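# Lift the latched case, open latch and lid, hold

## Task

Lift the latched case off the table and keep holding it. At the end the latch lever must be swung open by more than half its travel, the lid must be held well open, and the case must be level and clearly raised above the table.

## Robot and tools

Robot: two arms, left_arm and right_arm. Each ends in a five-finger hand: a right hand on right_arm and a mirror-image left hand on left_arm. Base poses in the scene frame: left_arm at (+0.032, +0.300, +0.001) m, quat_wxyz (+1.000, 0, 0, +0.004); right_arm at (+0.030, -0.255, 0) m, quat_wxyz (+1.000, 0, 0, -0.008). A post is fixed to the floor behind the arms and must not be struck.

Frames: the scene frame has its origin at table-top height, halfway between the nominal bases, with +z up, +x out over the table and +y toward left_arm. Image left and right do not match arm names. Each hand's reported position (metres) and end_effector_quat_wxyz are in that arm's own base frame. Pose offsets are taken along the axes of that arm's current Hand target.

Hand point: a point fixed to the palm, about 0.05 m in front of it and 0.15 m from the wrist face. Its +z runs along the straight fingers, +y comes out of the palm, +x goes across the palm away from the thumb on the right hand and toward the thumb on the left hand. Straight fingertips sit about 0.06 to 0.07 m past the point along +z and 0.06 m behind it along -y. A wrist bracket on the little-finger side can bump things. The arms follow poses loosely: resting 1 to 3 cm (up to 5 cm) short, usually low, is normal, and a loaded elbow may sag.

A row is 28 numbers, each in [-1, 1], always including both arms: left_arm dx, dy, dz, rx, ry, rz; left hand little, ring, middle, index, thumb_bend, thumb_turn, force_limit, speed; then the same 14 for right_arm. dx..rz are an offset, not a pose, from the Hand target at the start of the action; 1.0 equals 0.6 m for dx, dy, dz and 180 degrees for the rotation vector rx, ry, rz. Every row of one action counts from that same start, and each new call starts from the new Hand target, so repeating an offset moves the hand again. Six zeros asks nothing new of an arm. Each control step orients the hand no more than 40 degrees from its measured orientation.

Hand numbers are targets, not offsets: fingers and thumb_bend +1 straight, -1 curled; thumb_turn +1 beside the palm, -1 in front of it. force_limit runs from about 0 N at -1 to 10 N at +1 (15 N for both thumb motors). speed rises from nearly 0 at -1 to full at +0.48 and stays full to +1; full travel takes 0.49 s. For a soft grip close at speed -0.94 or below. With the thumb in front, the hand can wrap objects 0.035 to 0.065 m thick, or a handle down to about 0.025 m. There is no 'unchanged' value: to keep a hand as it is, resend the eight numbers of its last executed row (or, if none yet, its hand_measured plus hand_force_limit and hand_speed). To squeeze harder, raise force_limit and send a more closed target than hand_measured; to release, send a more open one.

Tools:
- execute_actions(actions, cameras): actions is a list of actions, each a table of up to 15 rows (one row per 1/30 s step); a short table repeats its last row to step 15. An empty list returns camera images. cameras: names, ["all"] or [].
- move(target, speed, blend, blocking, cameras): target is one 28-number row or a list of up to 15 rows, every row an offset from the same starting Hand targets. The path is straight, ignores obstacles and the other arm, and is capped at 10 s. speed is m/s, 0.002 to 4.3, default 0.25, with turns at twice that in rad/s; one value or one per target. blend is a corner radius in m, 0 meaning stop at each target. blocking=false returns after about 0.5 s while motion continues. Faster moves lag and stray more and hit harder.
- wait(seconds): 0 to 3600, sends nothing new; returns early if a move ends.
- stop(): brakes a running move.
- zoom_image(camera, region): camera is cam_high or cam_low (both 504x504); region [x0, y0, x1, y1] in pixels, from the top-left, at most 504 each way.
- show_instructions(): shows the reference pages.
- finished_scene(scene): ends the scene for good; scene is 1.

Results: per arm, end_effector_position, end_effector_quat_wxyz, Hand target (the clipped last command that next offsets build on), joint positions, velocities and torques (torques carry offsets and noise; numbers 3 and 4 wrap at ±28 N m). Per hand, hand_measured, hand_stopped_by (moving, target, force, stalled, fault), hand_load_n (positive when something pushes a finger open; near 0 after a lost grip), hand_force_limit, hand_speed. A move adds a move: line such as done, off_target, moving, held or fault, plus limits=paced or limits=held. MOTOR HOT warns near 85 °C; at 100 °C an OVER-TEMPERATURE FAULT drops the arm for 30 to 60 s. Holding loads or straining toward unreachable poses heats motors.

Avoid: dropping the case even slightly, releasing moving parts, slams, fast hits or hard presses, anything leaving the table, the two hands or arms touching each other (even moderately), closing one hand on the other's fingers, overloading fingers with pulls, twists or swinging loads, and arm stops. To end a press against something, command the target back beyond the hand point.

Each tool is called after "Call:" as name([rows], argument=value, ...), one row to a line, values as JSON.

Reference images:

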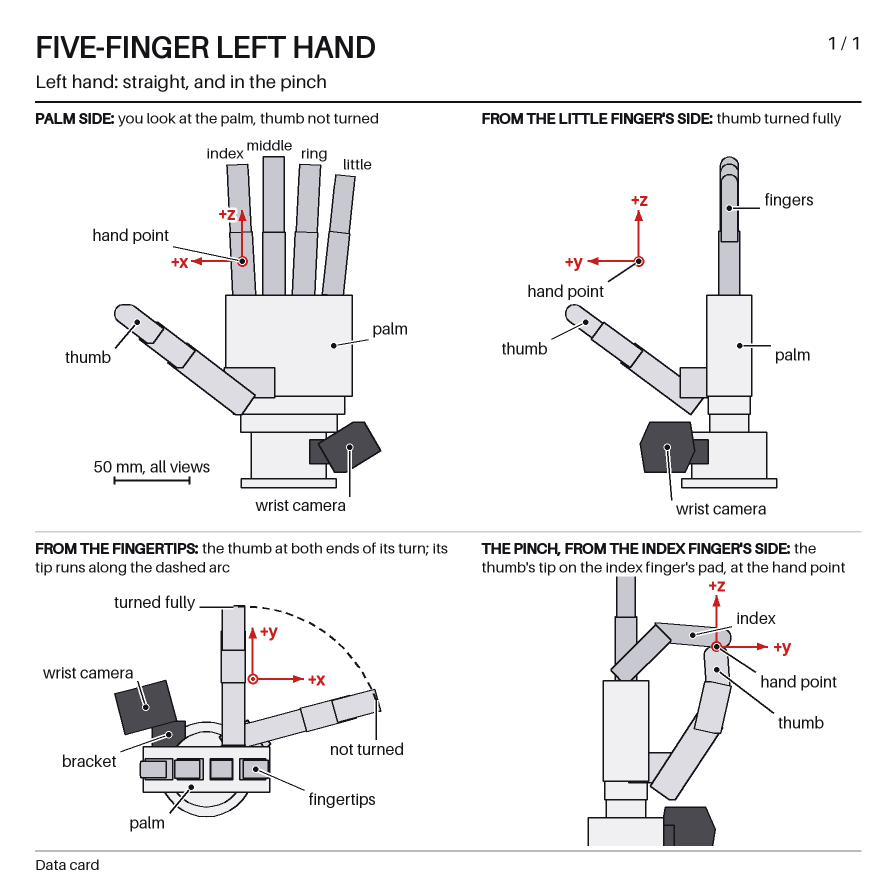

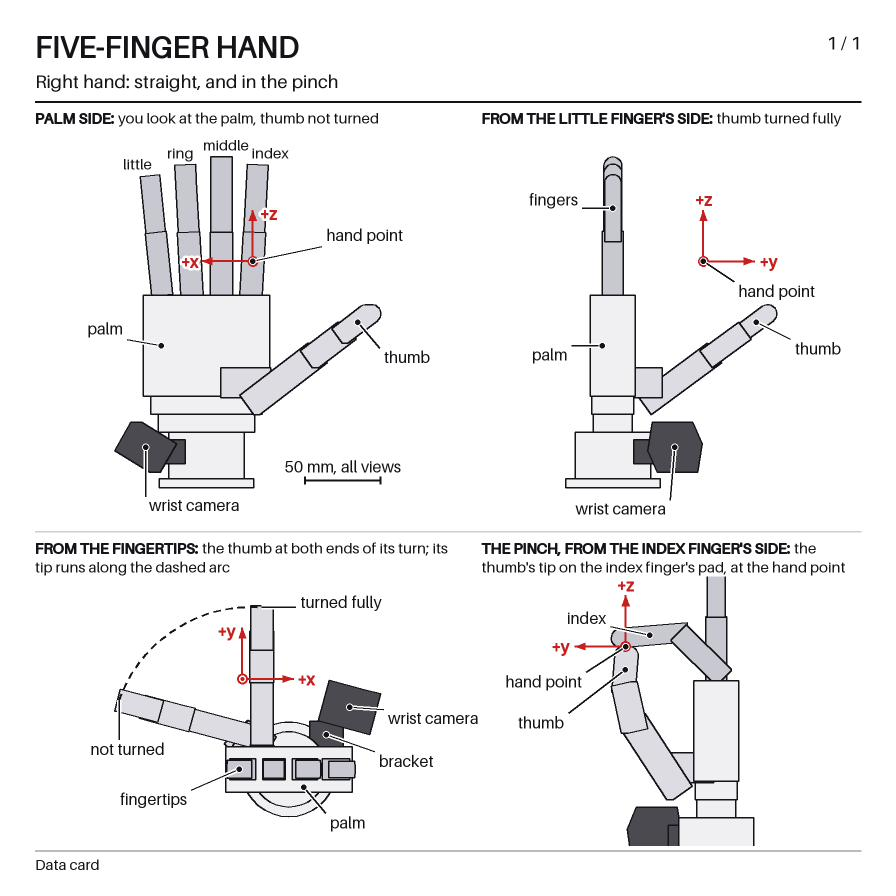

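## Session

Call:
execute_actions(actions=[])

Scene clock: 0.00 s.
left_arm: end_effector_position=(+0.6640, +0.1358, +0.3511) hand_measured=(+1.000, +1.000, +1.000, +1.000, +1.000, +1.000) hand_load_n=(+0.0, +0.0, +0.0, +0.0, +0.0, +0.0) hand_stopped_by=(target, target, target, target, target, target) hand_force_limit=0.00 hand_speed=-0.80 end_effector_quat_wxyz=(-0.175, +0.931, +0.059, +0.314) | right_arm: end_effector_position=(+0.5742, +0.4397, +0.1217) hand_measured=(+1.000, +1.000, +1.000, +1.000, +1.000, +1.000) hand_load_n=(+0.0, +0.0, +0.0, +0.0, +0.0, +0.0) hand_stopped_by=(target, target, target, target, target, target) hand_force_limit=0.00 hand_speed=-0.80 end_effector_quat_wxyz=(-0.112, +0.700, -0.389, +0.588)
Joint positions: left_arm=[0.231 1.606 1.72 -0.977 -0.226 -1.381] | right_arm=[0.887 2.059 1.658 -0.29 1.11 -0.238]
Joint velocities: within noise
Joint torques (N m): no reading
Motor temperatures (°C): left_arm=[30 35 30 30 32 30] | right_arm=[29 36 33 31 31 31]
Heat: left arm: hottest shoulder 35 °C; right arm: hottest shoulder 36 °C.
Hand target: left_arm +0.6681, +0.1368, +0.3689; -0.178, +0.925, +0.060, +0.330 | right_arm +0.5786, +0.4451, +0.1330; -0.122, +0.694, -0.394, +0.590

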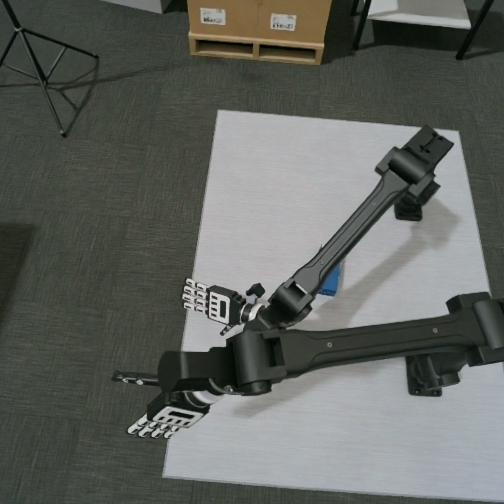

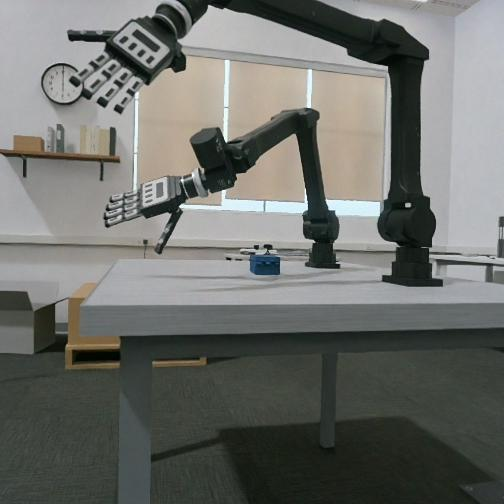

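Call:
zoom_image(camera="cam_high", region=[260, 220, 400, 360])

Call:
zoom_image(camera="cam_low", region=[215, 220, 315, 300])

Call:
show_instructions()

Scaled by 3.600.

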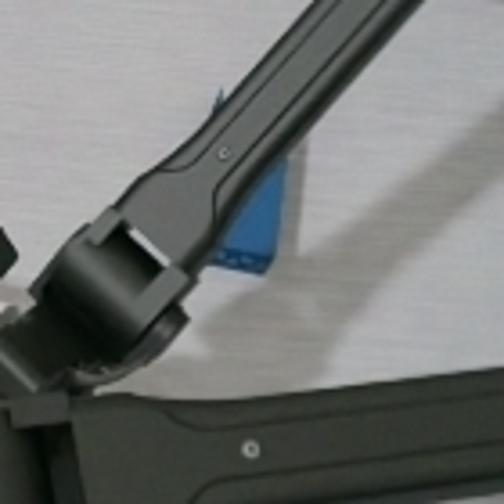

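Scaled by 5.040.

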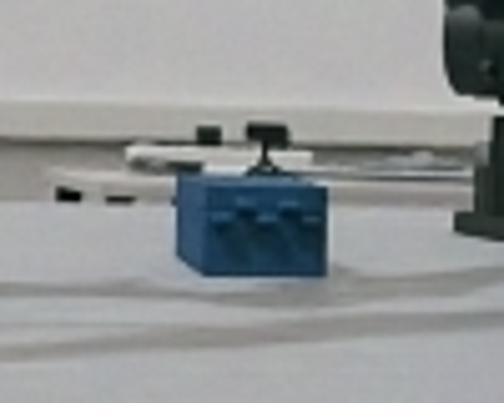

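Reference images for this scene: FIVE-FINGER LEFT HAND page 1, FIVE-FINGER HAND page 1.

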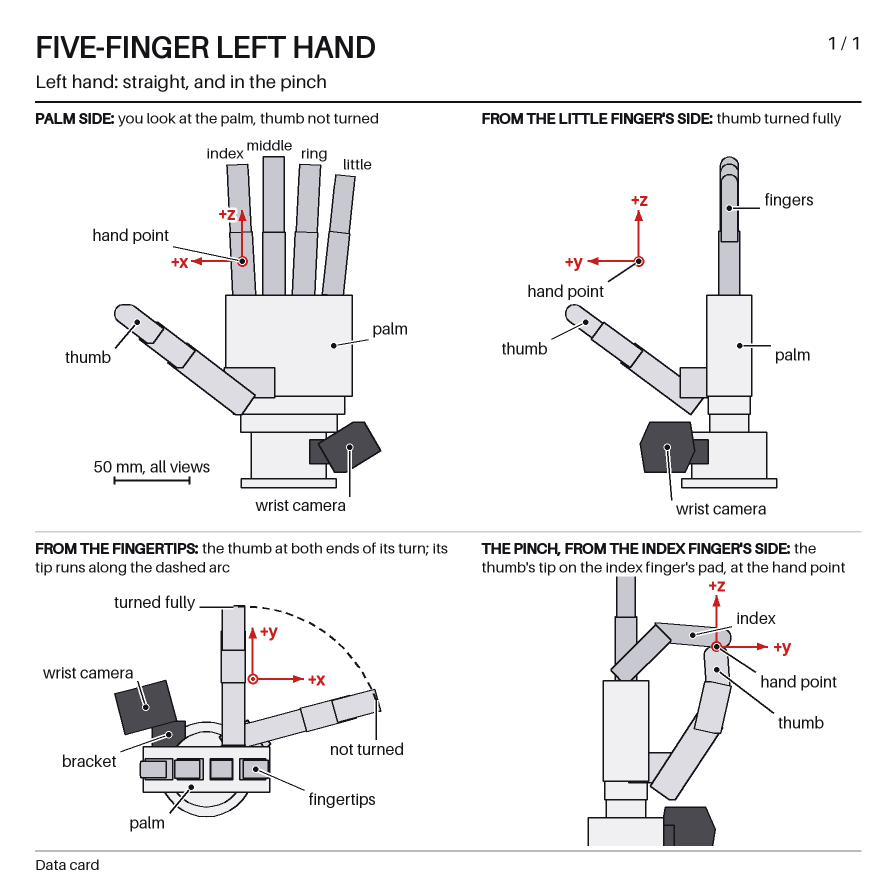

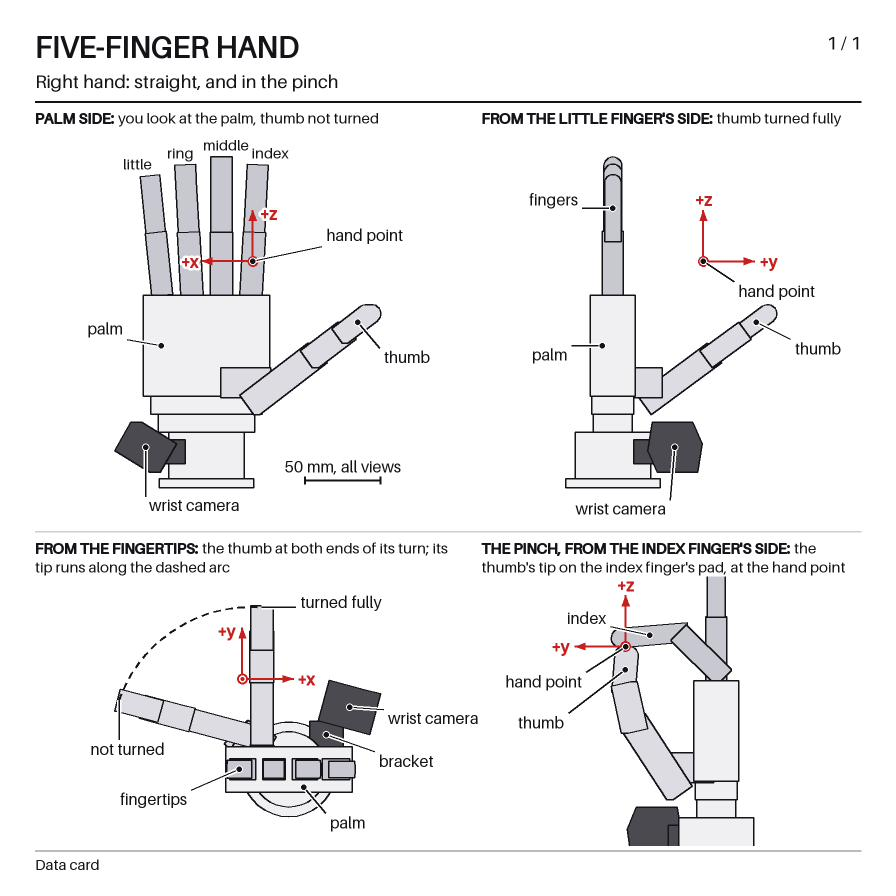

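Call:
move(target=[0,0,0,0,0,0,1,1,1,1,1,1,0.0,-0.8,0.978,0.644,0.196,-0.276,0.242,0.105,1,1,1,1,1,1,0.0,-0.8], speed=0.3, cameras=["all"])

Scene clock: 10.20 s.
left_arm: end_effector_position=(+0.6640, +0.1358, +0.3511) hand_measured=(+1.000, +1.000, +1.000, +1.000, +1.000, +1.000) hand_load_n=(+0.0, +0.0, +0.0, +0.0, +0.0, +0.0) hand_stopped_by=(target, target, target, target, target, target) hand_force_limit=0.00 hand_speed=-0.80 end_effector_quat_wxyz=(-0.175, +0.931, +0.059, +0.314) | right_arm: end_effector_position=(+0.5169, -0.2508, +0.2668) hand_measured=(+1.000, +1.000, +1.000, +1.000, +1.000, +1.000) hand_load_n=(+0.0, +0.0, +0.0, +0.5, +0.0, +0.0) hand_stopped_by=(target, target, target, target, target, target) hand_force_limit=0.00 hand_speed=-0.80 end_effector_quat_wxyz=(-0.238, -0.351, +0.718, -0.552)
Joint positions: left_arm=[0.231 1.606 1.72 -0.977 -0.226 -1.381] | right_arm=[-0.149 1.656 1.499 -0.819 1.228 0.086]
Joint torques (N m): left_arm=[0.21 -17.32 11.62 1.59 -0.25 -0.03] | right_arm=[-0.26 -11.28 9.87 0.95 0.7 -0.15]
Heat: left arm: hottest shoulder 35 °C; right arm: hottest shoulder 36 °C.
Hand target: left_arm +0.6681, +0.1368, +0.3689; -0.178, +0.925, +0.060, +0.330 | right_arm +0.5273, -0.2501, +0.2796; -0.231, -0.351, +0.717, -0.556
Off the commanded pose: left_arm 0.018 m, 2 deg | right_arm 0.016 m, 1 deg.
move: off_target (right_arm)

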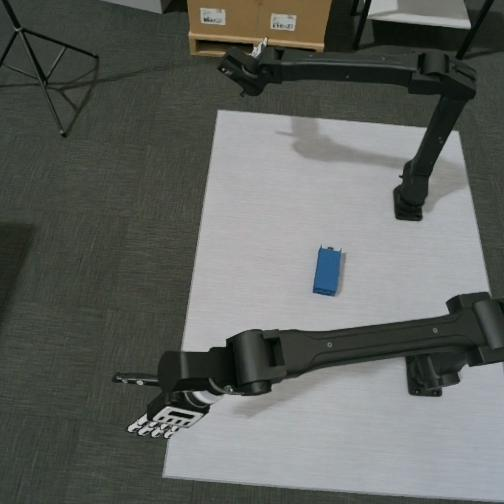

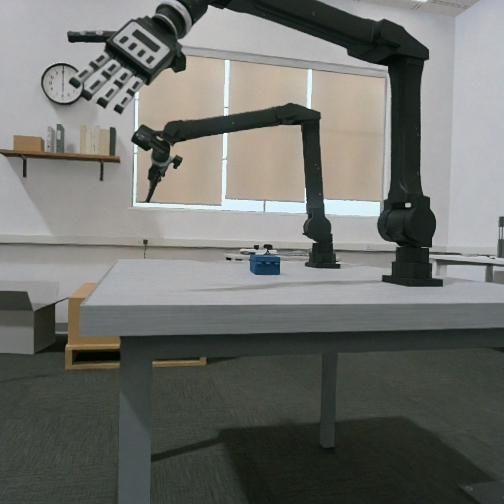

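Call:
zoom_image(camera="cam_high", region=[292, 232, 362, 302])

Call:
zoom_image(camera="cam_low", region=[240, 235, 300, 285])

Scaled by 7.200.

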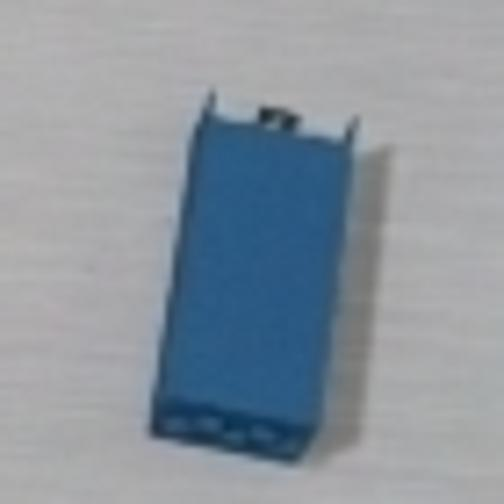

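Scaled by 8.400.

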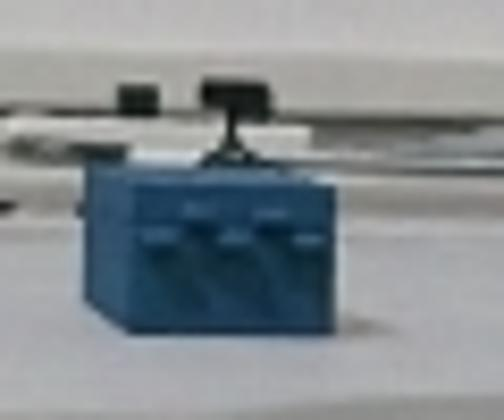

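Call:
zoom_image(camera="cam_high", region=[312, 238, 348, 274])

Call:
zoom_image(camera="cam_low", region=[246, 240, 286, 280])

Scaled by 14.000.

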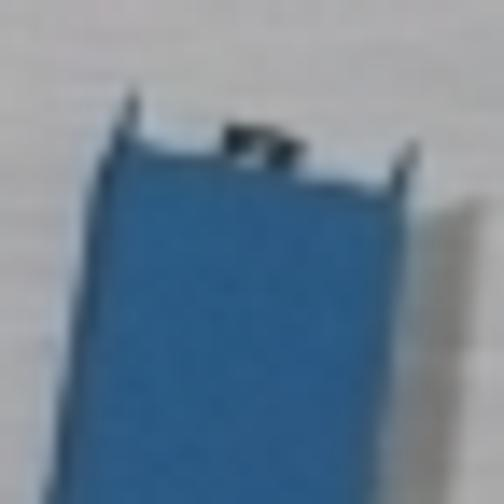

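Scaled by 12.600.

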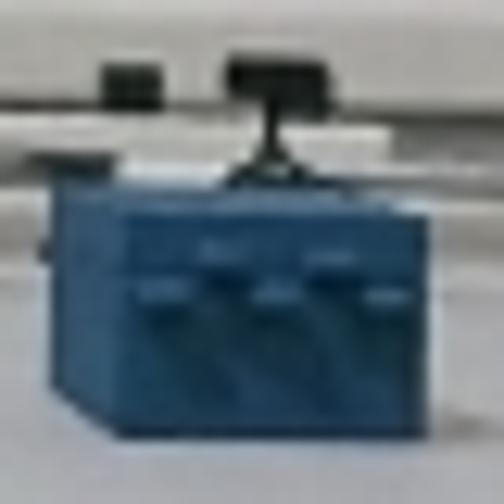

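Call:
move(target=[-0.640,0.673,-0.489,-0.0633,0.1752,0.5044,1,1,1,1,1,-1,0.0,-0.3,0,0,0,0,0,0,1,1,1,1,1,1,0.0,-0.8], speed=0.25, cameras=["all"])

Scene clock: 79.43 s.
left_arm: end_effector_position=(+0.2844, -0.3394, +0.2042) hand_measured=(+1.000, +1.000, +1.000, +1.000, +1.000, -1.000) hand_load_n=(+0.0, +0.0, +0.0, +0.0, +0.0, +0.0) hand_stopped_by=(target, target, target, target, target, target) hand_force_limit=0.00 hand_speed=-0.30 end_effector_quat_wxyz=(+0.281, -0.595, +0.683, -0.316) | right_arm: end_effector_position=(+0.5169, -0.2508, +0.2668) hand_measured=(+1.000, +1.000, +1.000, +1.000, +1.000, +1.000) hand_load_n=(+0.0, +0.0, +0.0, +0.0, +0.0, +0.0) hand_stopped_by=(target, target, target, target, target, target) hand_force_limit=0.00 hand_speed=-0.80 end_effector_quat_wxyz=(-0.238, -0.351, +0.718, -0.552)
Joint positions: left_arm=[-1.024 1.14 0.96 -0.75 -0.642 -0.666] | right_arm=[-0.149 1.656 1.499 -0.819 1.228 0.086]
Joint torques (N m): left_arm=[0.5 -9.05 12.01 0.91 -0.68 0.14] | right_arm=[-0.15 -11.28 9.84 0.94 0.7 -0.15]
Motor temperatures (°C): left_arm=[29 36 42 30 31 29] | right_arm=[29 36 42 30 31 31]
Heat: left arm: hottest elbow 42 °C; right arm: hottest elbow 42 °C.
Hand target: left_arm +0.2904, -0.3446, +0.2205; +0.283, -0.592, +0.681, -0.325 | right_arm +0.5273, -0.2501, +0.2796; -0.231, -0.351, +0.717, -0.556
Off the commanded pose: left_arm 0.018 m, 1 deg | right_arm 0.017 m, 1 deg.
move: off_target (left_arm)

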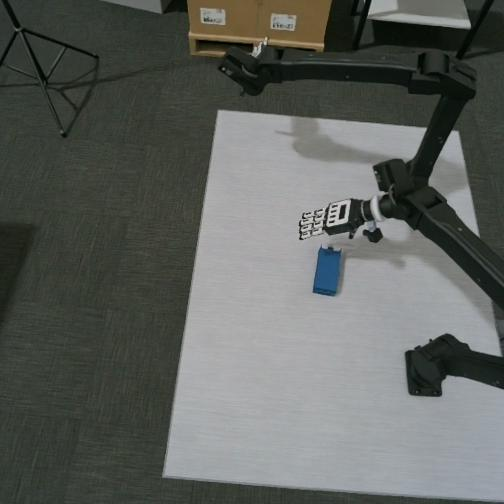

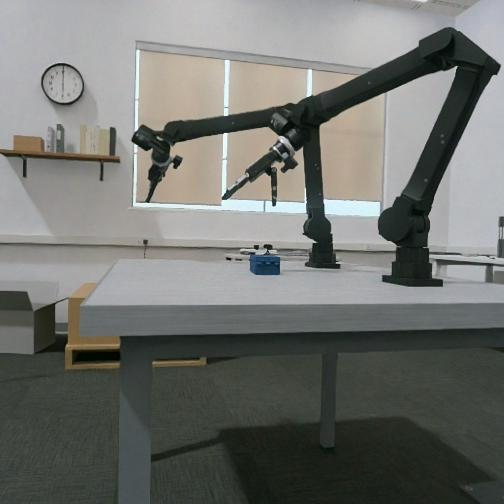

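Call:
zoom_image(camera="cam_high", region=[285, 180, 405, 300])

Call:
zoom_image(camera="cam_low", region=[210, 180, 310, 280])

Scaled by 4.200.

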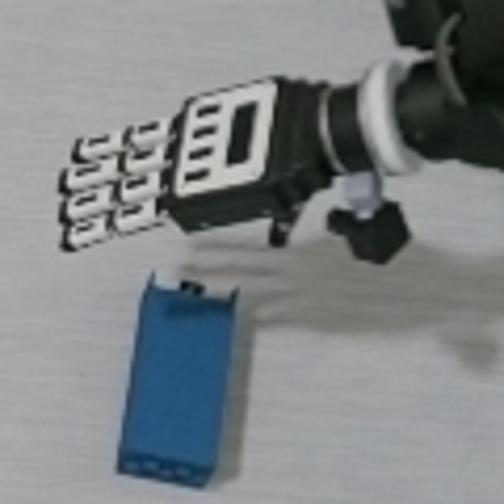

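Scaled by 5.040.

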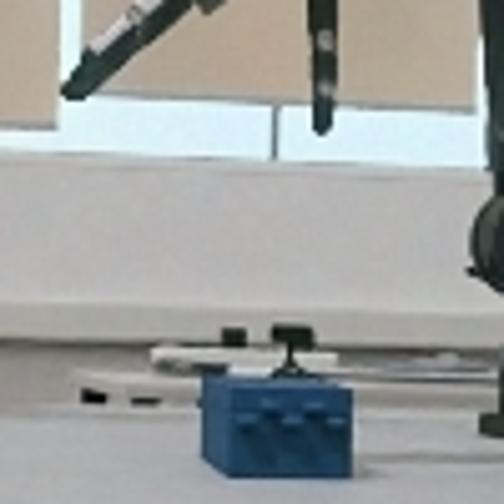

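Call:
move(target=[-0.027,0.119,0.050,0,0,0,1,1,1,1,1,-1,0.0,-0.3,0,0,0,0,0,0,1,1,1,1,1,1,0.0,-0.8], speed=0.15, cameras=["all"])

Call:
zoom_image(camera="cam_high", region=[275, 190, 375, 310])

Call:
zoom_image(camera="cam_low", region=[210, 200, 310, 290])

Scene clock: 96.93 s.
left_arm: end_effector_position=(+0.2711, -0.3201, +0.1389) hand_measured=(+1.000, +1.000, +1.000, +1.000, +1.000, -1.000) hand_load_n=(+0.0, +0.0, +0.0, +0.0, +0.0, +0.0) hand_stopped_by=(target, target, target, target, target, target) hand_force_limit=0.00 hand_speed=-0.30 end_effector_quat_wxyz=(+0.286, -0.592, +0.687, -0.311) | right_arm: end_effector_position=(+0.5169, -0.2508, +0.2668) hand_measured=(+1.000, +1.000, +1.000, +1.000, +1.000, +1.000) hand_load_n=(+0.0, +0.0, +0.0, +0.0, +0.0, +0.0) hand_stopped_by=(target, target, target, target, target, target) hand_force_limit=0.00 hand_speed=-0.80 end_effector_quat_wxyz=(-0.238, -0.351, +0.718, -0.552)
Joint positions: left_arm=[-1.033 1.132 0.78 -0.593 -0.653 -0.666] | right_arm=[-0.149 1.656 1.499 -0.819 1.228 0.086]
Joint torques (N m): left_arm=[-0.38 -9.35 8.96 1.78 -0.7 -0.05] | right_arm=[-0.15 -11.34 9.84 0.95 0.7 -0.15]
Heat: left arm: hottest elbow 42 °C; right arm: hottest elbow 43 °C.
Hand target: left_arm +0.2711, -0.3254, +0.1460; +0.283, -0.592, +0.681, -0.325 | right_arm +0.5273, -0.2501, +0.2796; -0.231, -0.351, +0.717, -0.556
Off the commanded pose: left_arm 0.009 m, 2 deg | right_arm 0.017 m, 1 deg.
move: done

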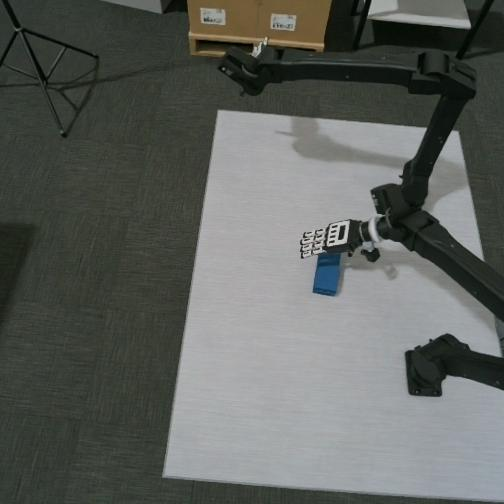

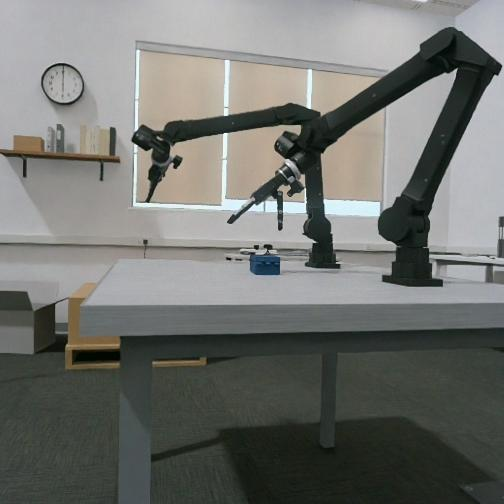

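Scaled by 4.200.

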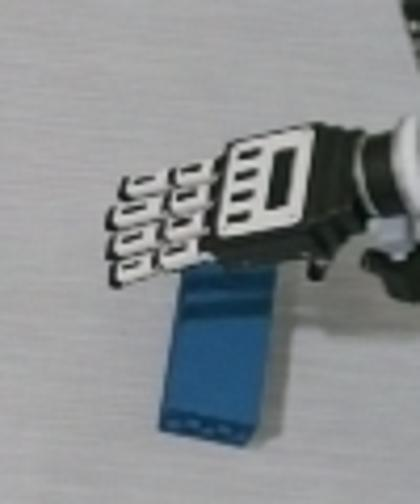

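Scaled by 5.040.

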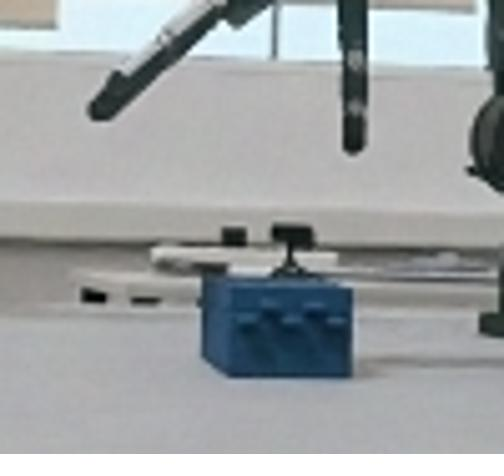

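Call:
move(target=[-0.0052,0.0927,0.0608,0,0,0,1,1,1,1,1,-1,0.0,-0.3,0,0,0,0,0,0,1,1,1,1,1,1,0.0,-0.8], speed=0.1, cameras=["all"])

Call:
zoom_image(camera="cam_high", region=[290, 210, 370, 306])

Call:
zoom_image(camera="cam_low", region=[220, 220, 300, 290])

Scene clock: 114.37 s.
left_arm: end_effector_position=(+0.2657, -0.3167, +0.0801) hand_measured=(+1.000, +1.000, +1.000, +1.000, +1.000, -1.000) hand_load_n=(+0.0, +0.0, +0.0, +0.0, +0.0, +0.0) hand_stopped_by=(target, target, target, target, target, target) hand_force_limit=0.00 hand_speed=-0.30 end_effector_quat_wxyz=(+0.286, -0.589, +0.686, -0.318) | right_arm: end_effector_position=(+0.5169, -0.2508, +0.2668) hand_measured=(+1.000, +1.000, +1.000, +1.000, +1.000, +1.000) hand_load_n=(+0.0, -0.5, +0.0, +0.0, +0.0, +0.0) hand_stopped_by=(target, target, target, target, target, target) hand_force_limit=0.00 hand_speed=-0.80 end_effector_quat_wxyz=(-0.238, -0.351, +0.718, -0.552)
Joint positions: left_arm=[-1.043 1.193 0.649 -0.388 -0.659 -0.666] | right_arm=[-0.149 1.656 1.499 -0.819 1.228 0.086]
Joint torques (N m): left_arm=[-0.38 -8.35 7.95 1.8 -0.7 -0.15] | right_arm=[-0.15 -11.34 9.84 0.94 0.7 -0.15]
Heat: left arm: hottest elbow 41 °C; right arm: hottest elbow 43 °C.
Hand target: left_arm +0.2650, -0.3214, +0.0799; +0.283, -0.592, +0.681, -0.325 | right_arm +0.5273, -0.2501, +0.2796; -0.231, -0.351, +0.717, -0.556
Off the commanded pose: left_arm 0.005 m, 1 deg | right_arm 0.017 m, 1 deg.
move: done

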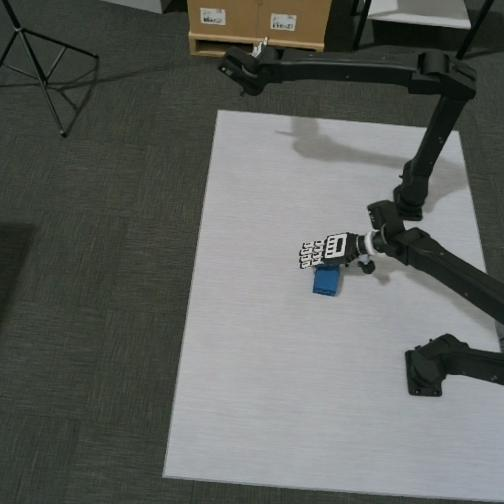

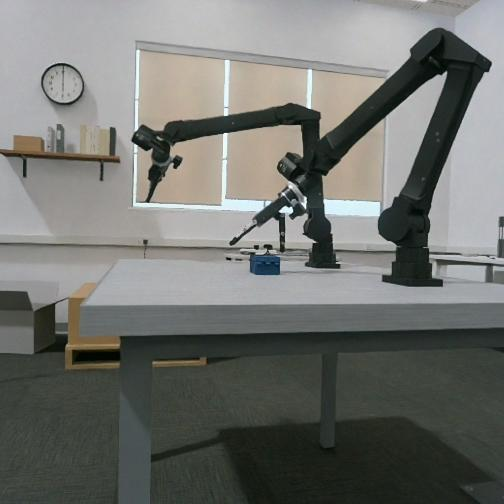

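Scaled by 5.250.

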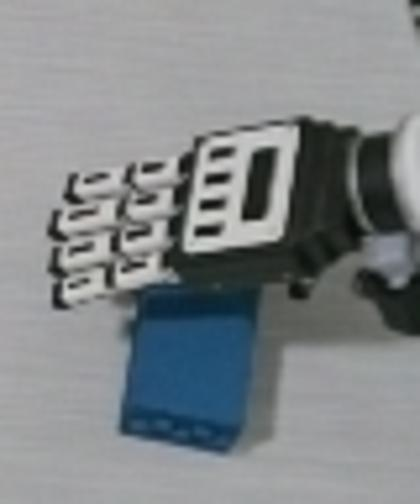

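Scaled by 6.300.

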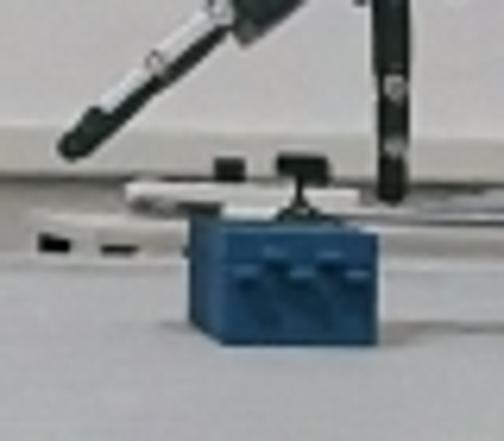

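Call:
move(target=[-0.0099,0.0646,0.0504,0,0,0,1,1,1,1,1,-1,0.0,-0.3,0,0,0,0,0,0,1,1,1,1,1,1,0.0,-0.8], speed=0.06, cameras=["all"])

Call:
zoom_image(camera="cam_high", region=[290, 210, 370, 306])

Call:
zoom_image(camera="cam_low", region=[220, 220, 300, 290])

Scene clock: 119.23 s.
left_arm: end_effector_position=(+0.2642, -0.3146, +0.0328) hand_measured=(+1.000, +1.000, +1.000, +1.000, +1.000, -1.000) hand_load_n=(+0.0, +0.0, +0.0, +0.0, +0.0, +0.0) hand_stopped_by=(target, target, target, target, target, target) hand_force_limit=0.00 hand_speed=-0.30 end_effector_quat_wxyz=(+0.285, -0.589, +0.684, -0.322) | right_arm: end_effector_position=(+0.5169, -0.2508, +0.2668) hand_measured=(+1.000, +1.000, +1.000, +1.000, +1.000, +1.000) hand_load_n=(+0.0, +0.0, +0.0, +0.0, +0.0, +0.0) hand_stopped_by=(target, target, target, target, target, target) hand_force_limit=0.00 hand_speed=-0.80 end_effector_quat_wxyz=(-0.238, -0.351, +0.718, -0.552)
Joint positions: left_arm=[-1.043 1.284 0.564 -0.203 -0.658 -0.666] | right_arm=[-0.149 1.656 1.499 -0.819 1.228 0.086]
Joint torques (N m): left_arm=[0.38 -8.29 6.93 1.81 -0.52 -0.05] | right_arm=[-0.09 -11.34 9.84 0.95 0.7 -0.15]
Heat: left arm: hottest elbow 40 °C; right arm: hottest elbow 43 °C.
Hand target: left_arm +0.2650, -0.3154, +0.0308; +0.283, -0.592, +0.681, -0.325 | right_arm +0.5273, -0.2501, +0.2796; -0.231, -0.351, +0.717, -0.556
Off the commanded pose: left_arm 0.002 m, 1 deg | right_arm 0.017 m, 1 deg.
move: done

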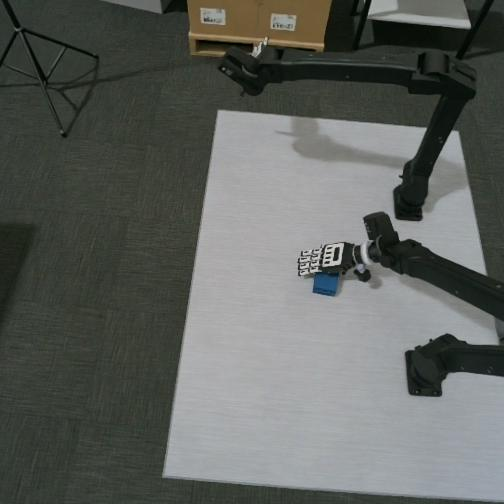

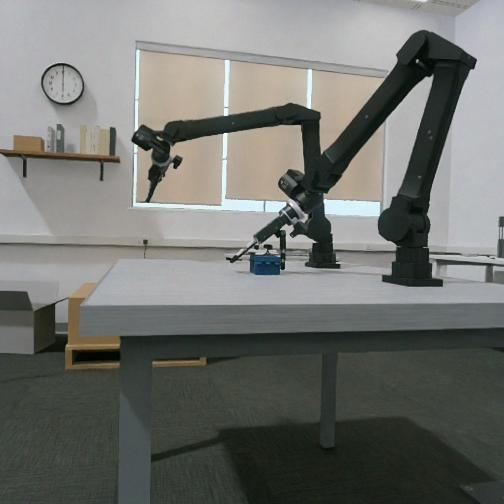

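Scaled by 5.250.

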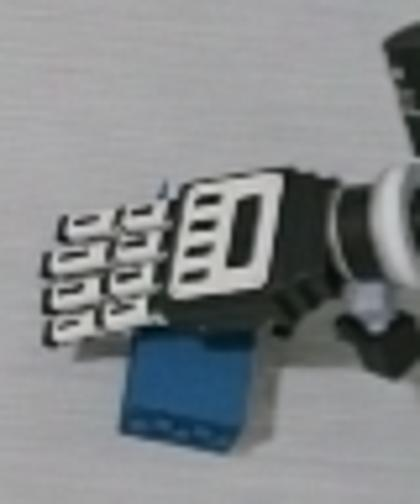

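Scaled by 6.300.

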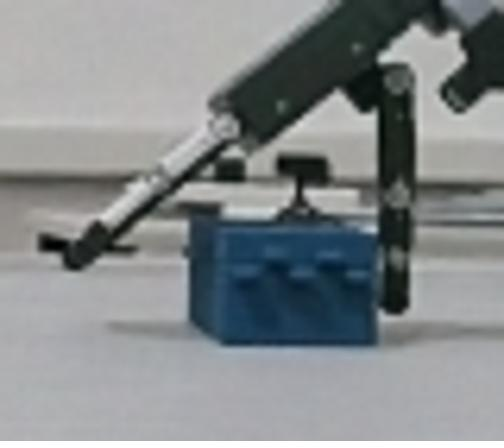

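Call:
execute_actions([
  [[0,0,0,0,0,0,-0.1,-0.1,-0.1,-0.1,-0.1,-1,-0.7,-0.9,0,0,0,0,0,0,1,1,1,1,1,1,0.0,-0.8]],
])

Call:
wait(seconds=5, cameras=["all"])

Call:
zoom_image(camera="cam_low", region=[220, 220, 300, 290])

Call:
zoom_image(camera="cam_high", region=[290, 210, 370, 306])

Scene clock: 125.30 s.
left_arm: end_effector_position=(+0.2641, -0.3147, +0.0328) hand_measured=(+0.264, +0.294, +0.312, +0.322, +0.652, -1.000) hand_load_n=(+1.5, +0.0, +0.0, +3.0, +3.5, +0.0) hand_stopped_by=(force, force, force, force, force, target) hand_force_limit=-0.70 hand_speed=-0.90 end_effector_quat_wxyz=(+0.284, -0.589, +0.684, -0.322) | right_arm: end_effector_position=(+0.5169, -0.2508, +0.2668) hand_measured=(+1.000, +1.000, +1.000, +1.000, +1.000, +1.000) hand_load_n=(+0.0, +0.0, +0.0, +0.0, +0.0, +0.0) hand_stopped_by=(target, target, target, target, target, target) hand_force_limit=0.00 hand_speed=-0.80 end_effector_quat_wxyz=(-0.238, -0.351, +0.718, -0.552)
Joint positions: left_arm=[-1.043 1.284 0.564 -0.203 -0.657 -0.666] | right_arm=[-0.149 1.656 1.499 -0.819 1.228 0.086]
Joint torques (N m): left_arm=[0.38 -8.29 6.94 1.81 -0.54 -0.05] | right_arm=[-0.15 -11.34 9.84 0.95 0.7 -0.15]
Heat: left arm: hottest elbow 40 °C; right arm: hottest elbow 43 °C.
Hand target: left_arm +0.2650, -0.3154, +0.0308; +0.283, -0.592, +0.681, -0.325 | right_arm +0.5273, -0.2501, +0.2796; -0.231, -0.351, +0.717, -0.556
Off the commanded pose: left_arm 0.002 m, 1 deg | right_arm 0.017 m, 1 deg.

Scene clock: 130.30 s.
left_arm: end_effector_position=(+0.2641, -0.3147, +0.0328) hand_measured=(+0.264, +0.294, +0.312, +0.322, +0.652, -1.000) hand_load_n=(+1.5, +0.0, +0.0, +3.0, +3.5, +0.5) hand_stopped_by=(force, force, force, force, force, target) hand_force_limit=-0.70 hand_speed=-0.90 end_effector_quat_wxyz=(+0.284, -0.589, +0.684, -0.322) | right_arm: end_effector_position=(+0.5169, -0.2508, +0.2668) hand_measured=(+1.000, +1.000, +1.000, +1.000, +1.000, +1.000) hand_load_n=(+0.0, +0.0, +0.0, +0.0, +0.0, +0.0) hand_stopped_by=(target, target, target, target, target, target) hand_force_limit=0.00 hand_speed=-0.80 end_effector_quat_wxyz=(-0.238, -0.351, +0.718, -0.552)
Joint positions: left_arm=[-1.043 1.284 0.564 -0.203 -0.657 -0.666] | right_arm=[-0.149 1.656 1.499 -0.819 1.228 0.086]
Joint torques (N m): left_arm=[0.38 -8.29 6.93 1.81 -0.54 -0.05] | right_arm=[-0.15 -11.34 9.84 0.95 0.7 -0.15]
Heat: left arm: hottest elbow 40 °C; right arm: hottest elbow 43 °C.
Hand target: left_arm +0.2650, -0.3154, +0.0308; +0.283, -0.592, +0.681, -0.325 | right_arm +0.5273, -0.2501, +0.2796; -0.231, -0.351, +0.717, -0.556
Off the commanded pose: left_arm 0.002 m, 1 deg | right_arm 0.017 m, 1 deg.
wait: 5.00 s; at rest by 0.17 s

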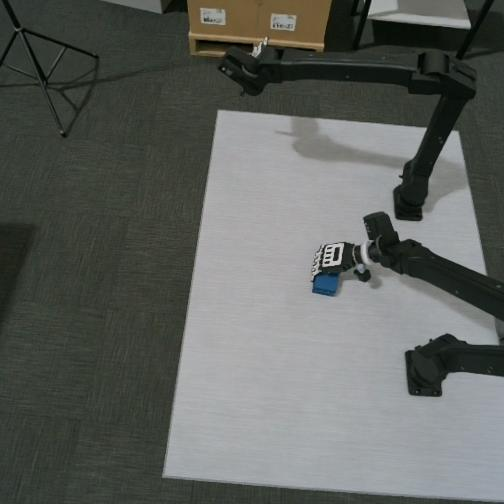

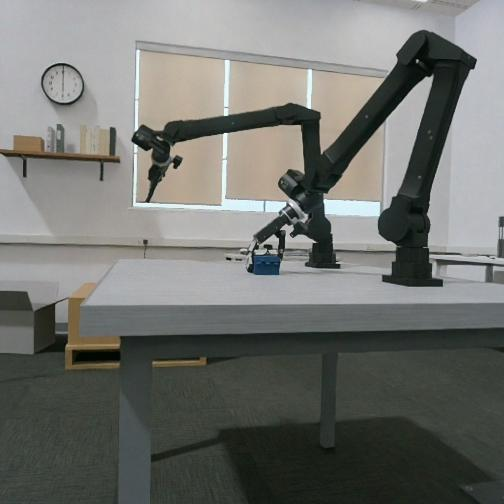

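Scaled by 6.300.

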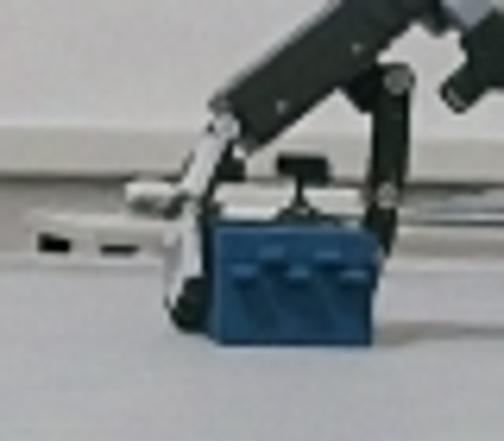

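Scaled by 5.250.

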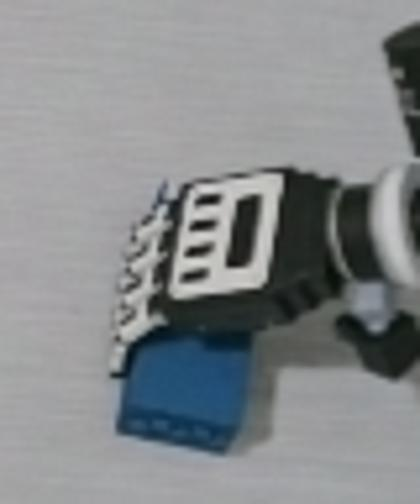

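Call:
execute_actions([
  [[0,0,0,0,0,0,-0.2,-0.2,-0.2,-0.2,-0.2,-1,-0.3,-0.9,0,0,0,0,0,0,1,1,1,1,1,1,0.0,-0.8]],
])

Call:
wait(seconds=1.5)

Scene clock: 132.40 s.
left_arm: end_effector_position=(+0.2641, -0.3147, +0.0328) hand_measured=(+0.240, +0.276, +0.296, +0.314, +0.652, -1.000) hand_load_n=(+4.0, +1.5, +4.0, +2.0, +10.0, +4.0) hand_stopped_by=(force, force, force, force, force, target) hand_force_limit=-0.30 hand_speed=-0.90 end_effector_quat_wxyz=(+0.284, -0.589, +0.684, -0.322) | right_arm: end_effector_position=(+0.5169, -0.2508, +0.2668) hand_measured=(+1.000, +1.000, +1.000, +1.000, +1.000, +1.000) hand_load_n=(+0.0, +0.0, +0.0, +0.0, +0.0, +0.0) hand_stopped_by=(target, target, target, target, target, target) hand_force_limit=0.00 hand_speed=-0.80 end_effector_quat_wxyz=(-0.238, -0.351, +0.718, -0.552)
Joint positions: left_arm=[-1.043 1.284 0.564 -0.202 -0.657 -0.666] | right_arm=[-0.149 1.656 1.499 -0.819 1.228 0.086]
Joint torques (N m): left_arm=[0.38 -8.29 6.93 1.78 -0.54 -0.05] | right_arm=[-0.15 -11.28 9.83 0.95 0.7 -0.15]
Heat: left arm: hottest elbow 40 °C; right arm: hottest elbow 43 °C.
Hand target: left_arm +0.2650, -0.3154, +0.0308; +0.283, -0.592, +0.681, -0.325 | right_arm +0.5273, -0.2501, +0.2796; -0.231, -0.351, +0.717, -0.556
Off the commanded pose: left_arm 0.002 m, 1 deg | right_arm 0.017 m, 1 deg.

Scene clock: 133.90 s.
left_arm: end_effector_position=(+0.2641, -0.3147, +0.0328) hand_measured=(+0.240, +0.276, +0.296, +0.314, +0.652, -1.000) hand_load_n=(+4.0, +2.0, +4.0, +2.0, +9.5, +4.0) hand_stopped_by=(force, force, force, force, force, target) hand_force_limit=-0.30 hand_speed=-0.90 end_effector_quat_wxyz=(+0.284, -0.589, +0.684, -0.322) | right_arm: end_effector_position=(+0.5169, -0.2508, +0.2668) hand_measured=(+1.000, +1.000, +1.000, +1.000, +1.000, +1.000) hand_load_n=(+0.0, -0.5, +0.0, +0.0, +0.0, +0.0) hand_stopped_by=(target, target, target, target, target, target) hand_force_limit=0.00 hand_speed=-0.80 end_effector_quat_wxyz=(-0.238, -0.351, +0.718, -0.552)
Joint positions: left_arm=[-1.043 1.284 0.564 -0.202 -0.657 -0.666] | right_arm=[-0.149 1.656 1.499 -0.819 1.228 0.086]
Joint torques (N m): left_arm=[0.38 -8.29 6.93 1.8 -0.54 -0.05] | right_arm=[-0.15 -11.34 9.84 0.94 0.7 -0.15]
Heat: left arm: hottest elbow 40 °C; right arm: hottest elbow 44 °C.
Hand target: left_arm +0.2650, -0.3154, +0.0308; +0.283, -0.592, +0.681, -0.325 | right_arm +0.5273, -0.2501, +0.2796; -0.231, -0.351, +0.717, -0.556
Off the commanded pose: left_arm 0.002 m, 1 deg | right_arm 0.017 m, 1 deg.
wait: 1.50 s; at rest by 0.17 s

Call:
move(target=[0,-0.13,-0.105,0,0,0,-0.2,-0.2,-0.2,-0.2,-0.2,-1,-0.3,-0.9,0,0,0,0,0,0,1,1,1,1,1,1,0.0,-0.8], speed=0.06, cameras=["all"])

Call:
zoom_image(camera="cam_low", region=[220, 200, 300, 290])

Call:
zoom_image(camera="cam_high", region=[290, 190, 370, 286])

Scene clock: 139.60 s.
left_arm: end_effector_position=(+0.2526, -0.2959, +0.0989) hand_measured=(+0.240, +0.276, +0.296, +0.314, +0.652, -1.000) hand_load_n=(+3.5, +1.5, +4.0, +2.0, +10.0, +4.5) hand_stopped_by=(force, force, force, force, force, target) hand_force_limit=-0.30 hand_speed=-0.90 end_effector_quat_wxyz=(+0.288, -0.587, +0.697, -0.296) | right_arm: end_effector_position=(+0.5169, -0.2508, +0.2668) hand_measured=(+1.000, +1.000, +1.000, +1.000, +1.000, +1.000) hand_load_n=(+0.0, +0.0, +0.0, +0.0, +0.0, +0.0) hand_stopped_by=(target, target, target, target, target, target) hand_force_limit=0.00 hand_speed=-0.80 end_effector_quat_wxyz=(-0.238, -0.351, +0.718, -0.552)
Joint positions: left_arm=[-1.043 1.11 0.664 -0.536 -0.655 -0.666] | right_arm=[-0.149 1.656 1.499 -0.819 1.228 0.086]
Joint torques (N m): left_arm=[0.38 -8.7 13.11 0.92 -0.65 -0.05] | right_arm=[-0.15 -11.28 9.85 0.95 0.7 -0.15]
Heat: left arm: hottest elbow 40 °C; right arm: hottest elbow 44 °C.
Hand target: left_arm +0.2651, -0.3155, +0.1310; +0.283, -0.592, +0.681, -0.325 | right_arm +0.5273, -0.2501, +0.2796; -0.231, -0.351, +0.717, -0.556
Off the commanded pose: left_arm 0.040 m, 4 deg | right_arm 0.017 m, 1 deg.
move: off_target (left_arm)

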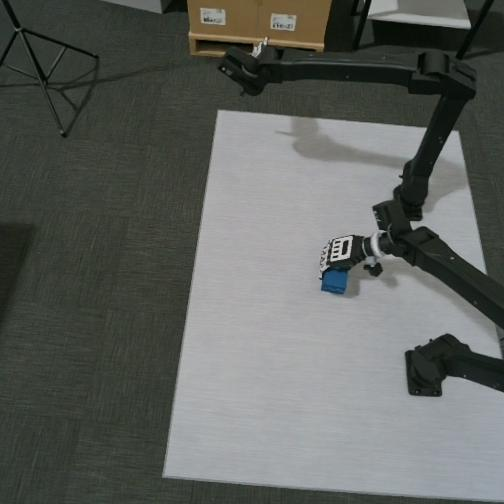

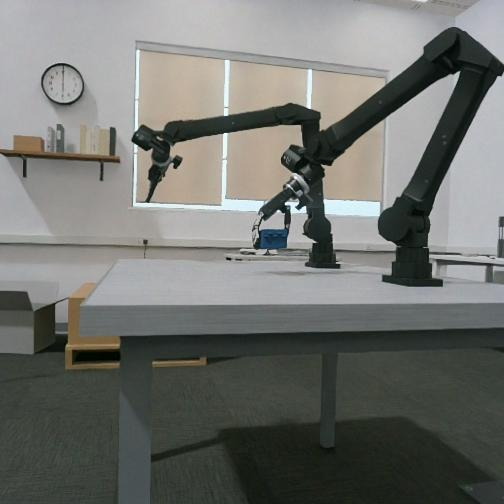

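Scaled by 5.600.

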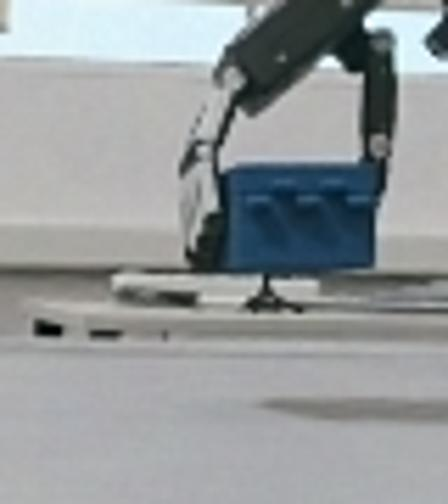

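Scaled by 5.250.

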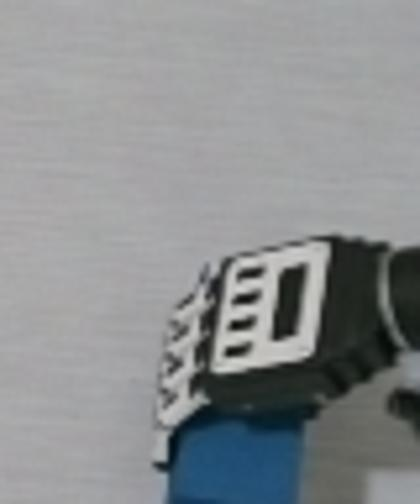

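Call:
move([
  [-0.144,-0.553,-0.137,0,0,0,-0.2,-0.2,-0.2,-0.2,-0.2,-1,-0.3,-0.9,0,0,0,0,0,0,1,1,1,1,1,1,0.0,-0.8],
  [-0.144,-0.553,-0.137,0,0,-0.43,-0.2,-0.2,-0.2,-0.2,-0.2,-1,-0.3,-0.9,0,0,0,0,0,0,1,1,1,1,1,1,0.0,-0.8],
], speed=0.15, cameras=["all"])

Scene clock: 151.87 s.
left_arm: end_effector_position=(+0.4220, -0.2482, +0.4251) hand_measured=(+0.240, +0.276, +0.296, +0.314, +0.652, -1.000) hand_load_n=(+4.0, +2.0, +4.5, +1.5, +10.0, +4.0) hand_stopped_by=(force, force, force, force, force, target) hand_force_limit=-0.30 hand_speed=-0.90 end_effector_quat_wxyz=(-0.029, +0.894, -0.173, +0.411) | right_arm: end_effector_position=(+0.5169, -0.2508, +0.2668) hand_measured=(+1.000, +1.000, +1.000, +1.000, +1.000, +1.000) hand_load_n=(+0.0, +0.0, +0.0, +0.0, +0.0, +0.0) hand_stopped_by=(target, target, target, target, target, target) hand_force_limit=0.00 hand_speed=-0.80 end_effector_quat_wxyz=(-0.238, -0.351, +0.718, -0.552)
Joint positions: left_arm=[-0.535 1.067 1.33 -1.027 -0.307 -1.591] | right_arm=[-0.149 1.656 1.499 -0.819 1.228 0.086]
Joint torques (N m): left_arm=[-0.44 -9.76 9.65 2.43 -0.38 -0.25] | right_arm=[-0.09 -11.28 9.84 0.95 0.7 -0.15]
Heat: left arm: hottest elbow 42 °C; right arm: hottest elbow 44 °C.
Hand target: left_arm +0.4204, -0.2504, +0.4407; -0.018, +0.888, -0.162, +0.430 | right_arm +0.5273, -0.2501, +0.2796; -0.231, -0.351, +0.717, -0.556
Off the commanded pose: left_arm 0.016 m, 3 deg | right_arm 0.017 m, 1 deg.
move: off_target (left_arm)

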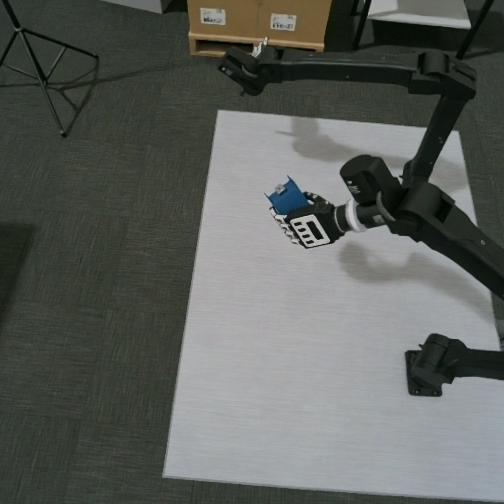

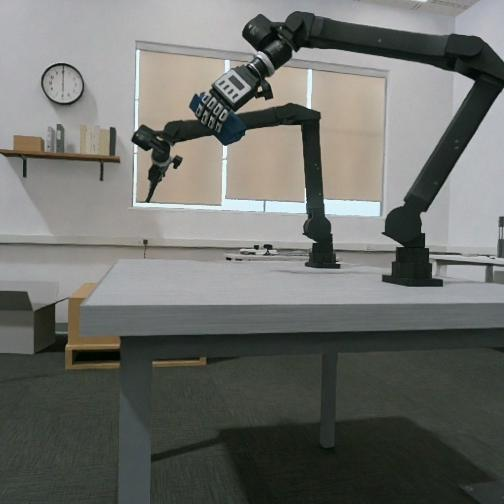

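Call:
zoom_image(camera="cam_high", region=[255, 165, 325, 235])

Call:
zoom_image(camera="cam_low", region=[180, 80, 260, 160])

Scaled by 7.200.

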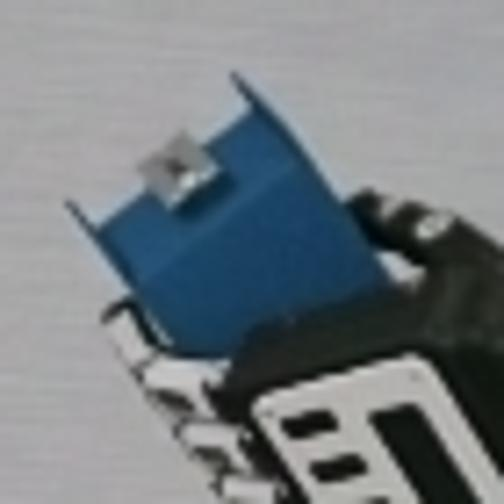

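Scaled by 6.300.

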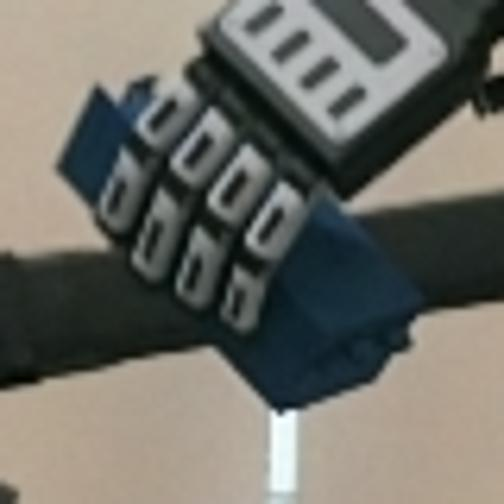

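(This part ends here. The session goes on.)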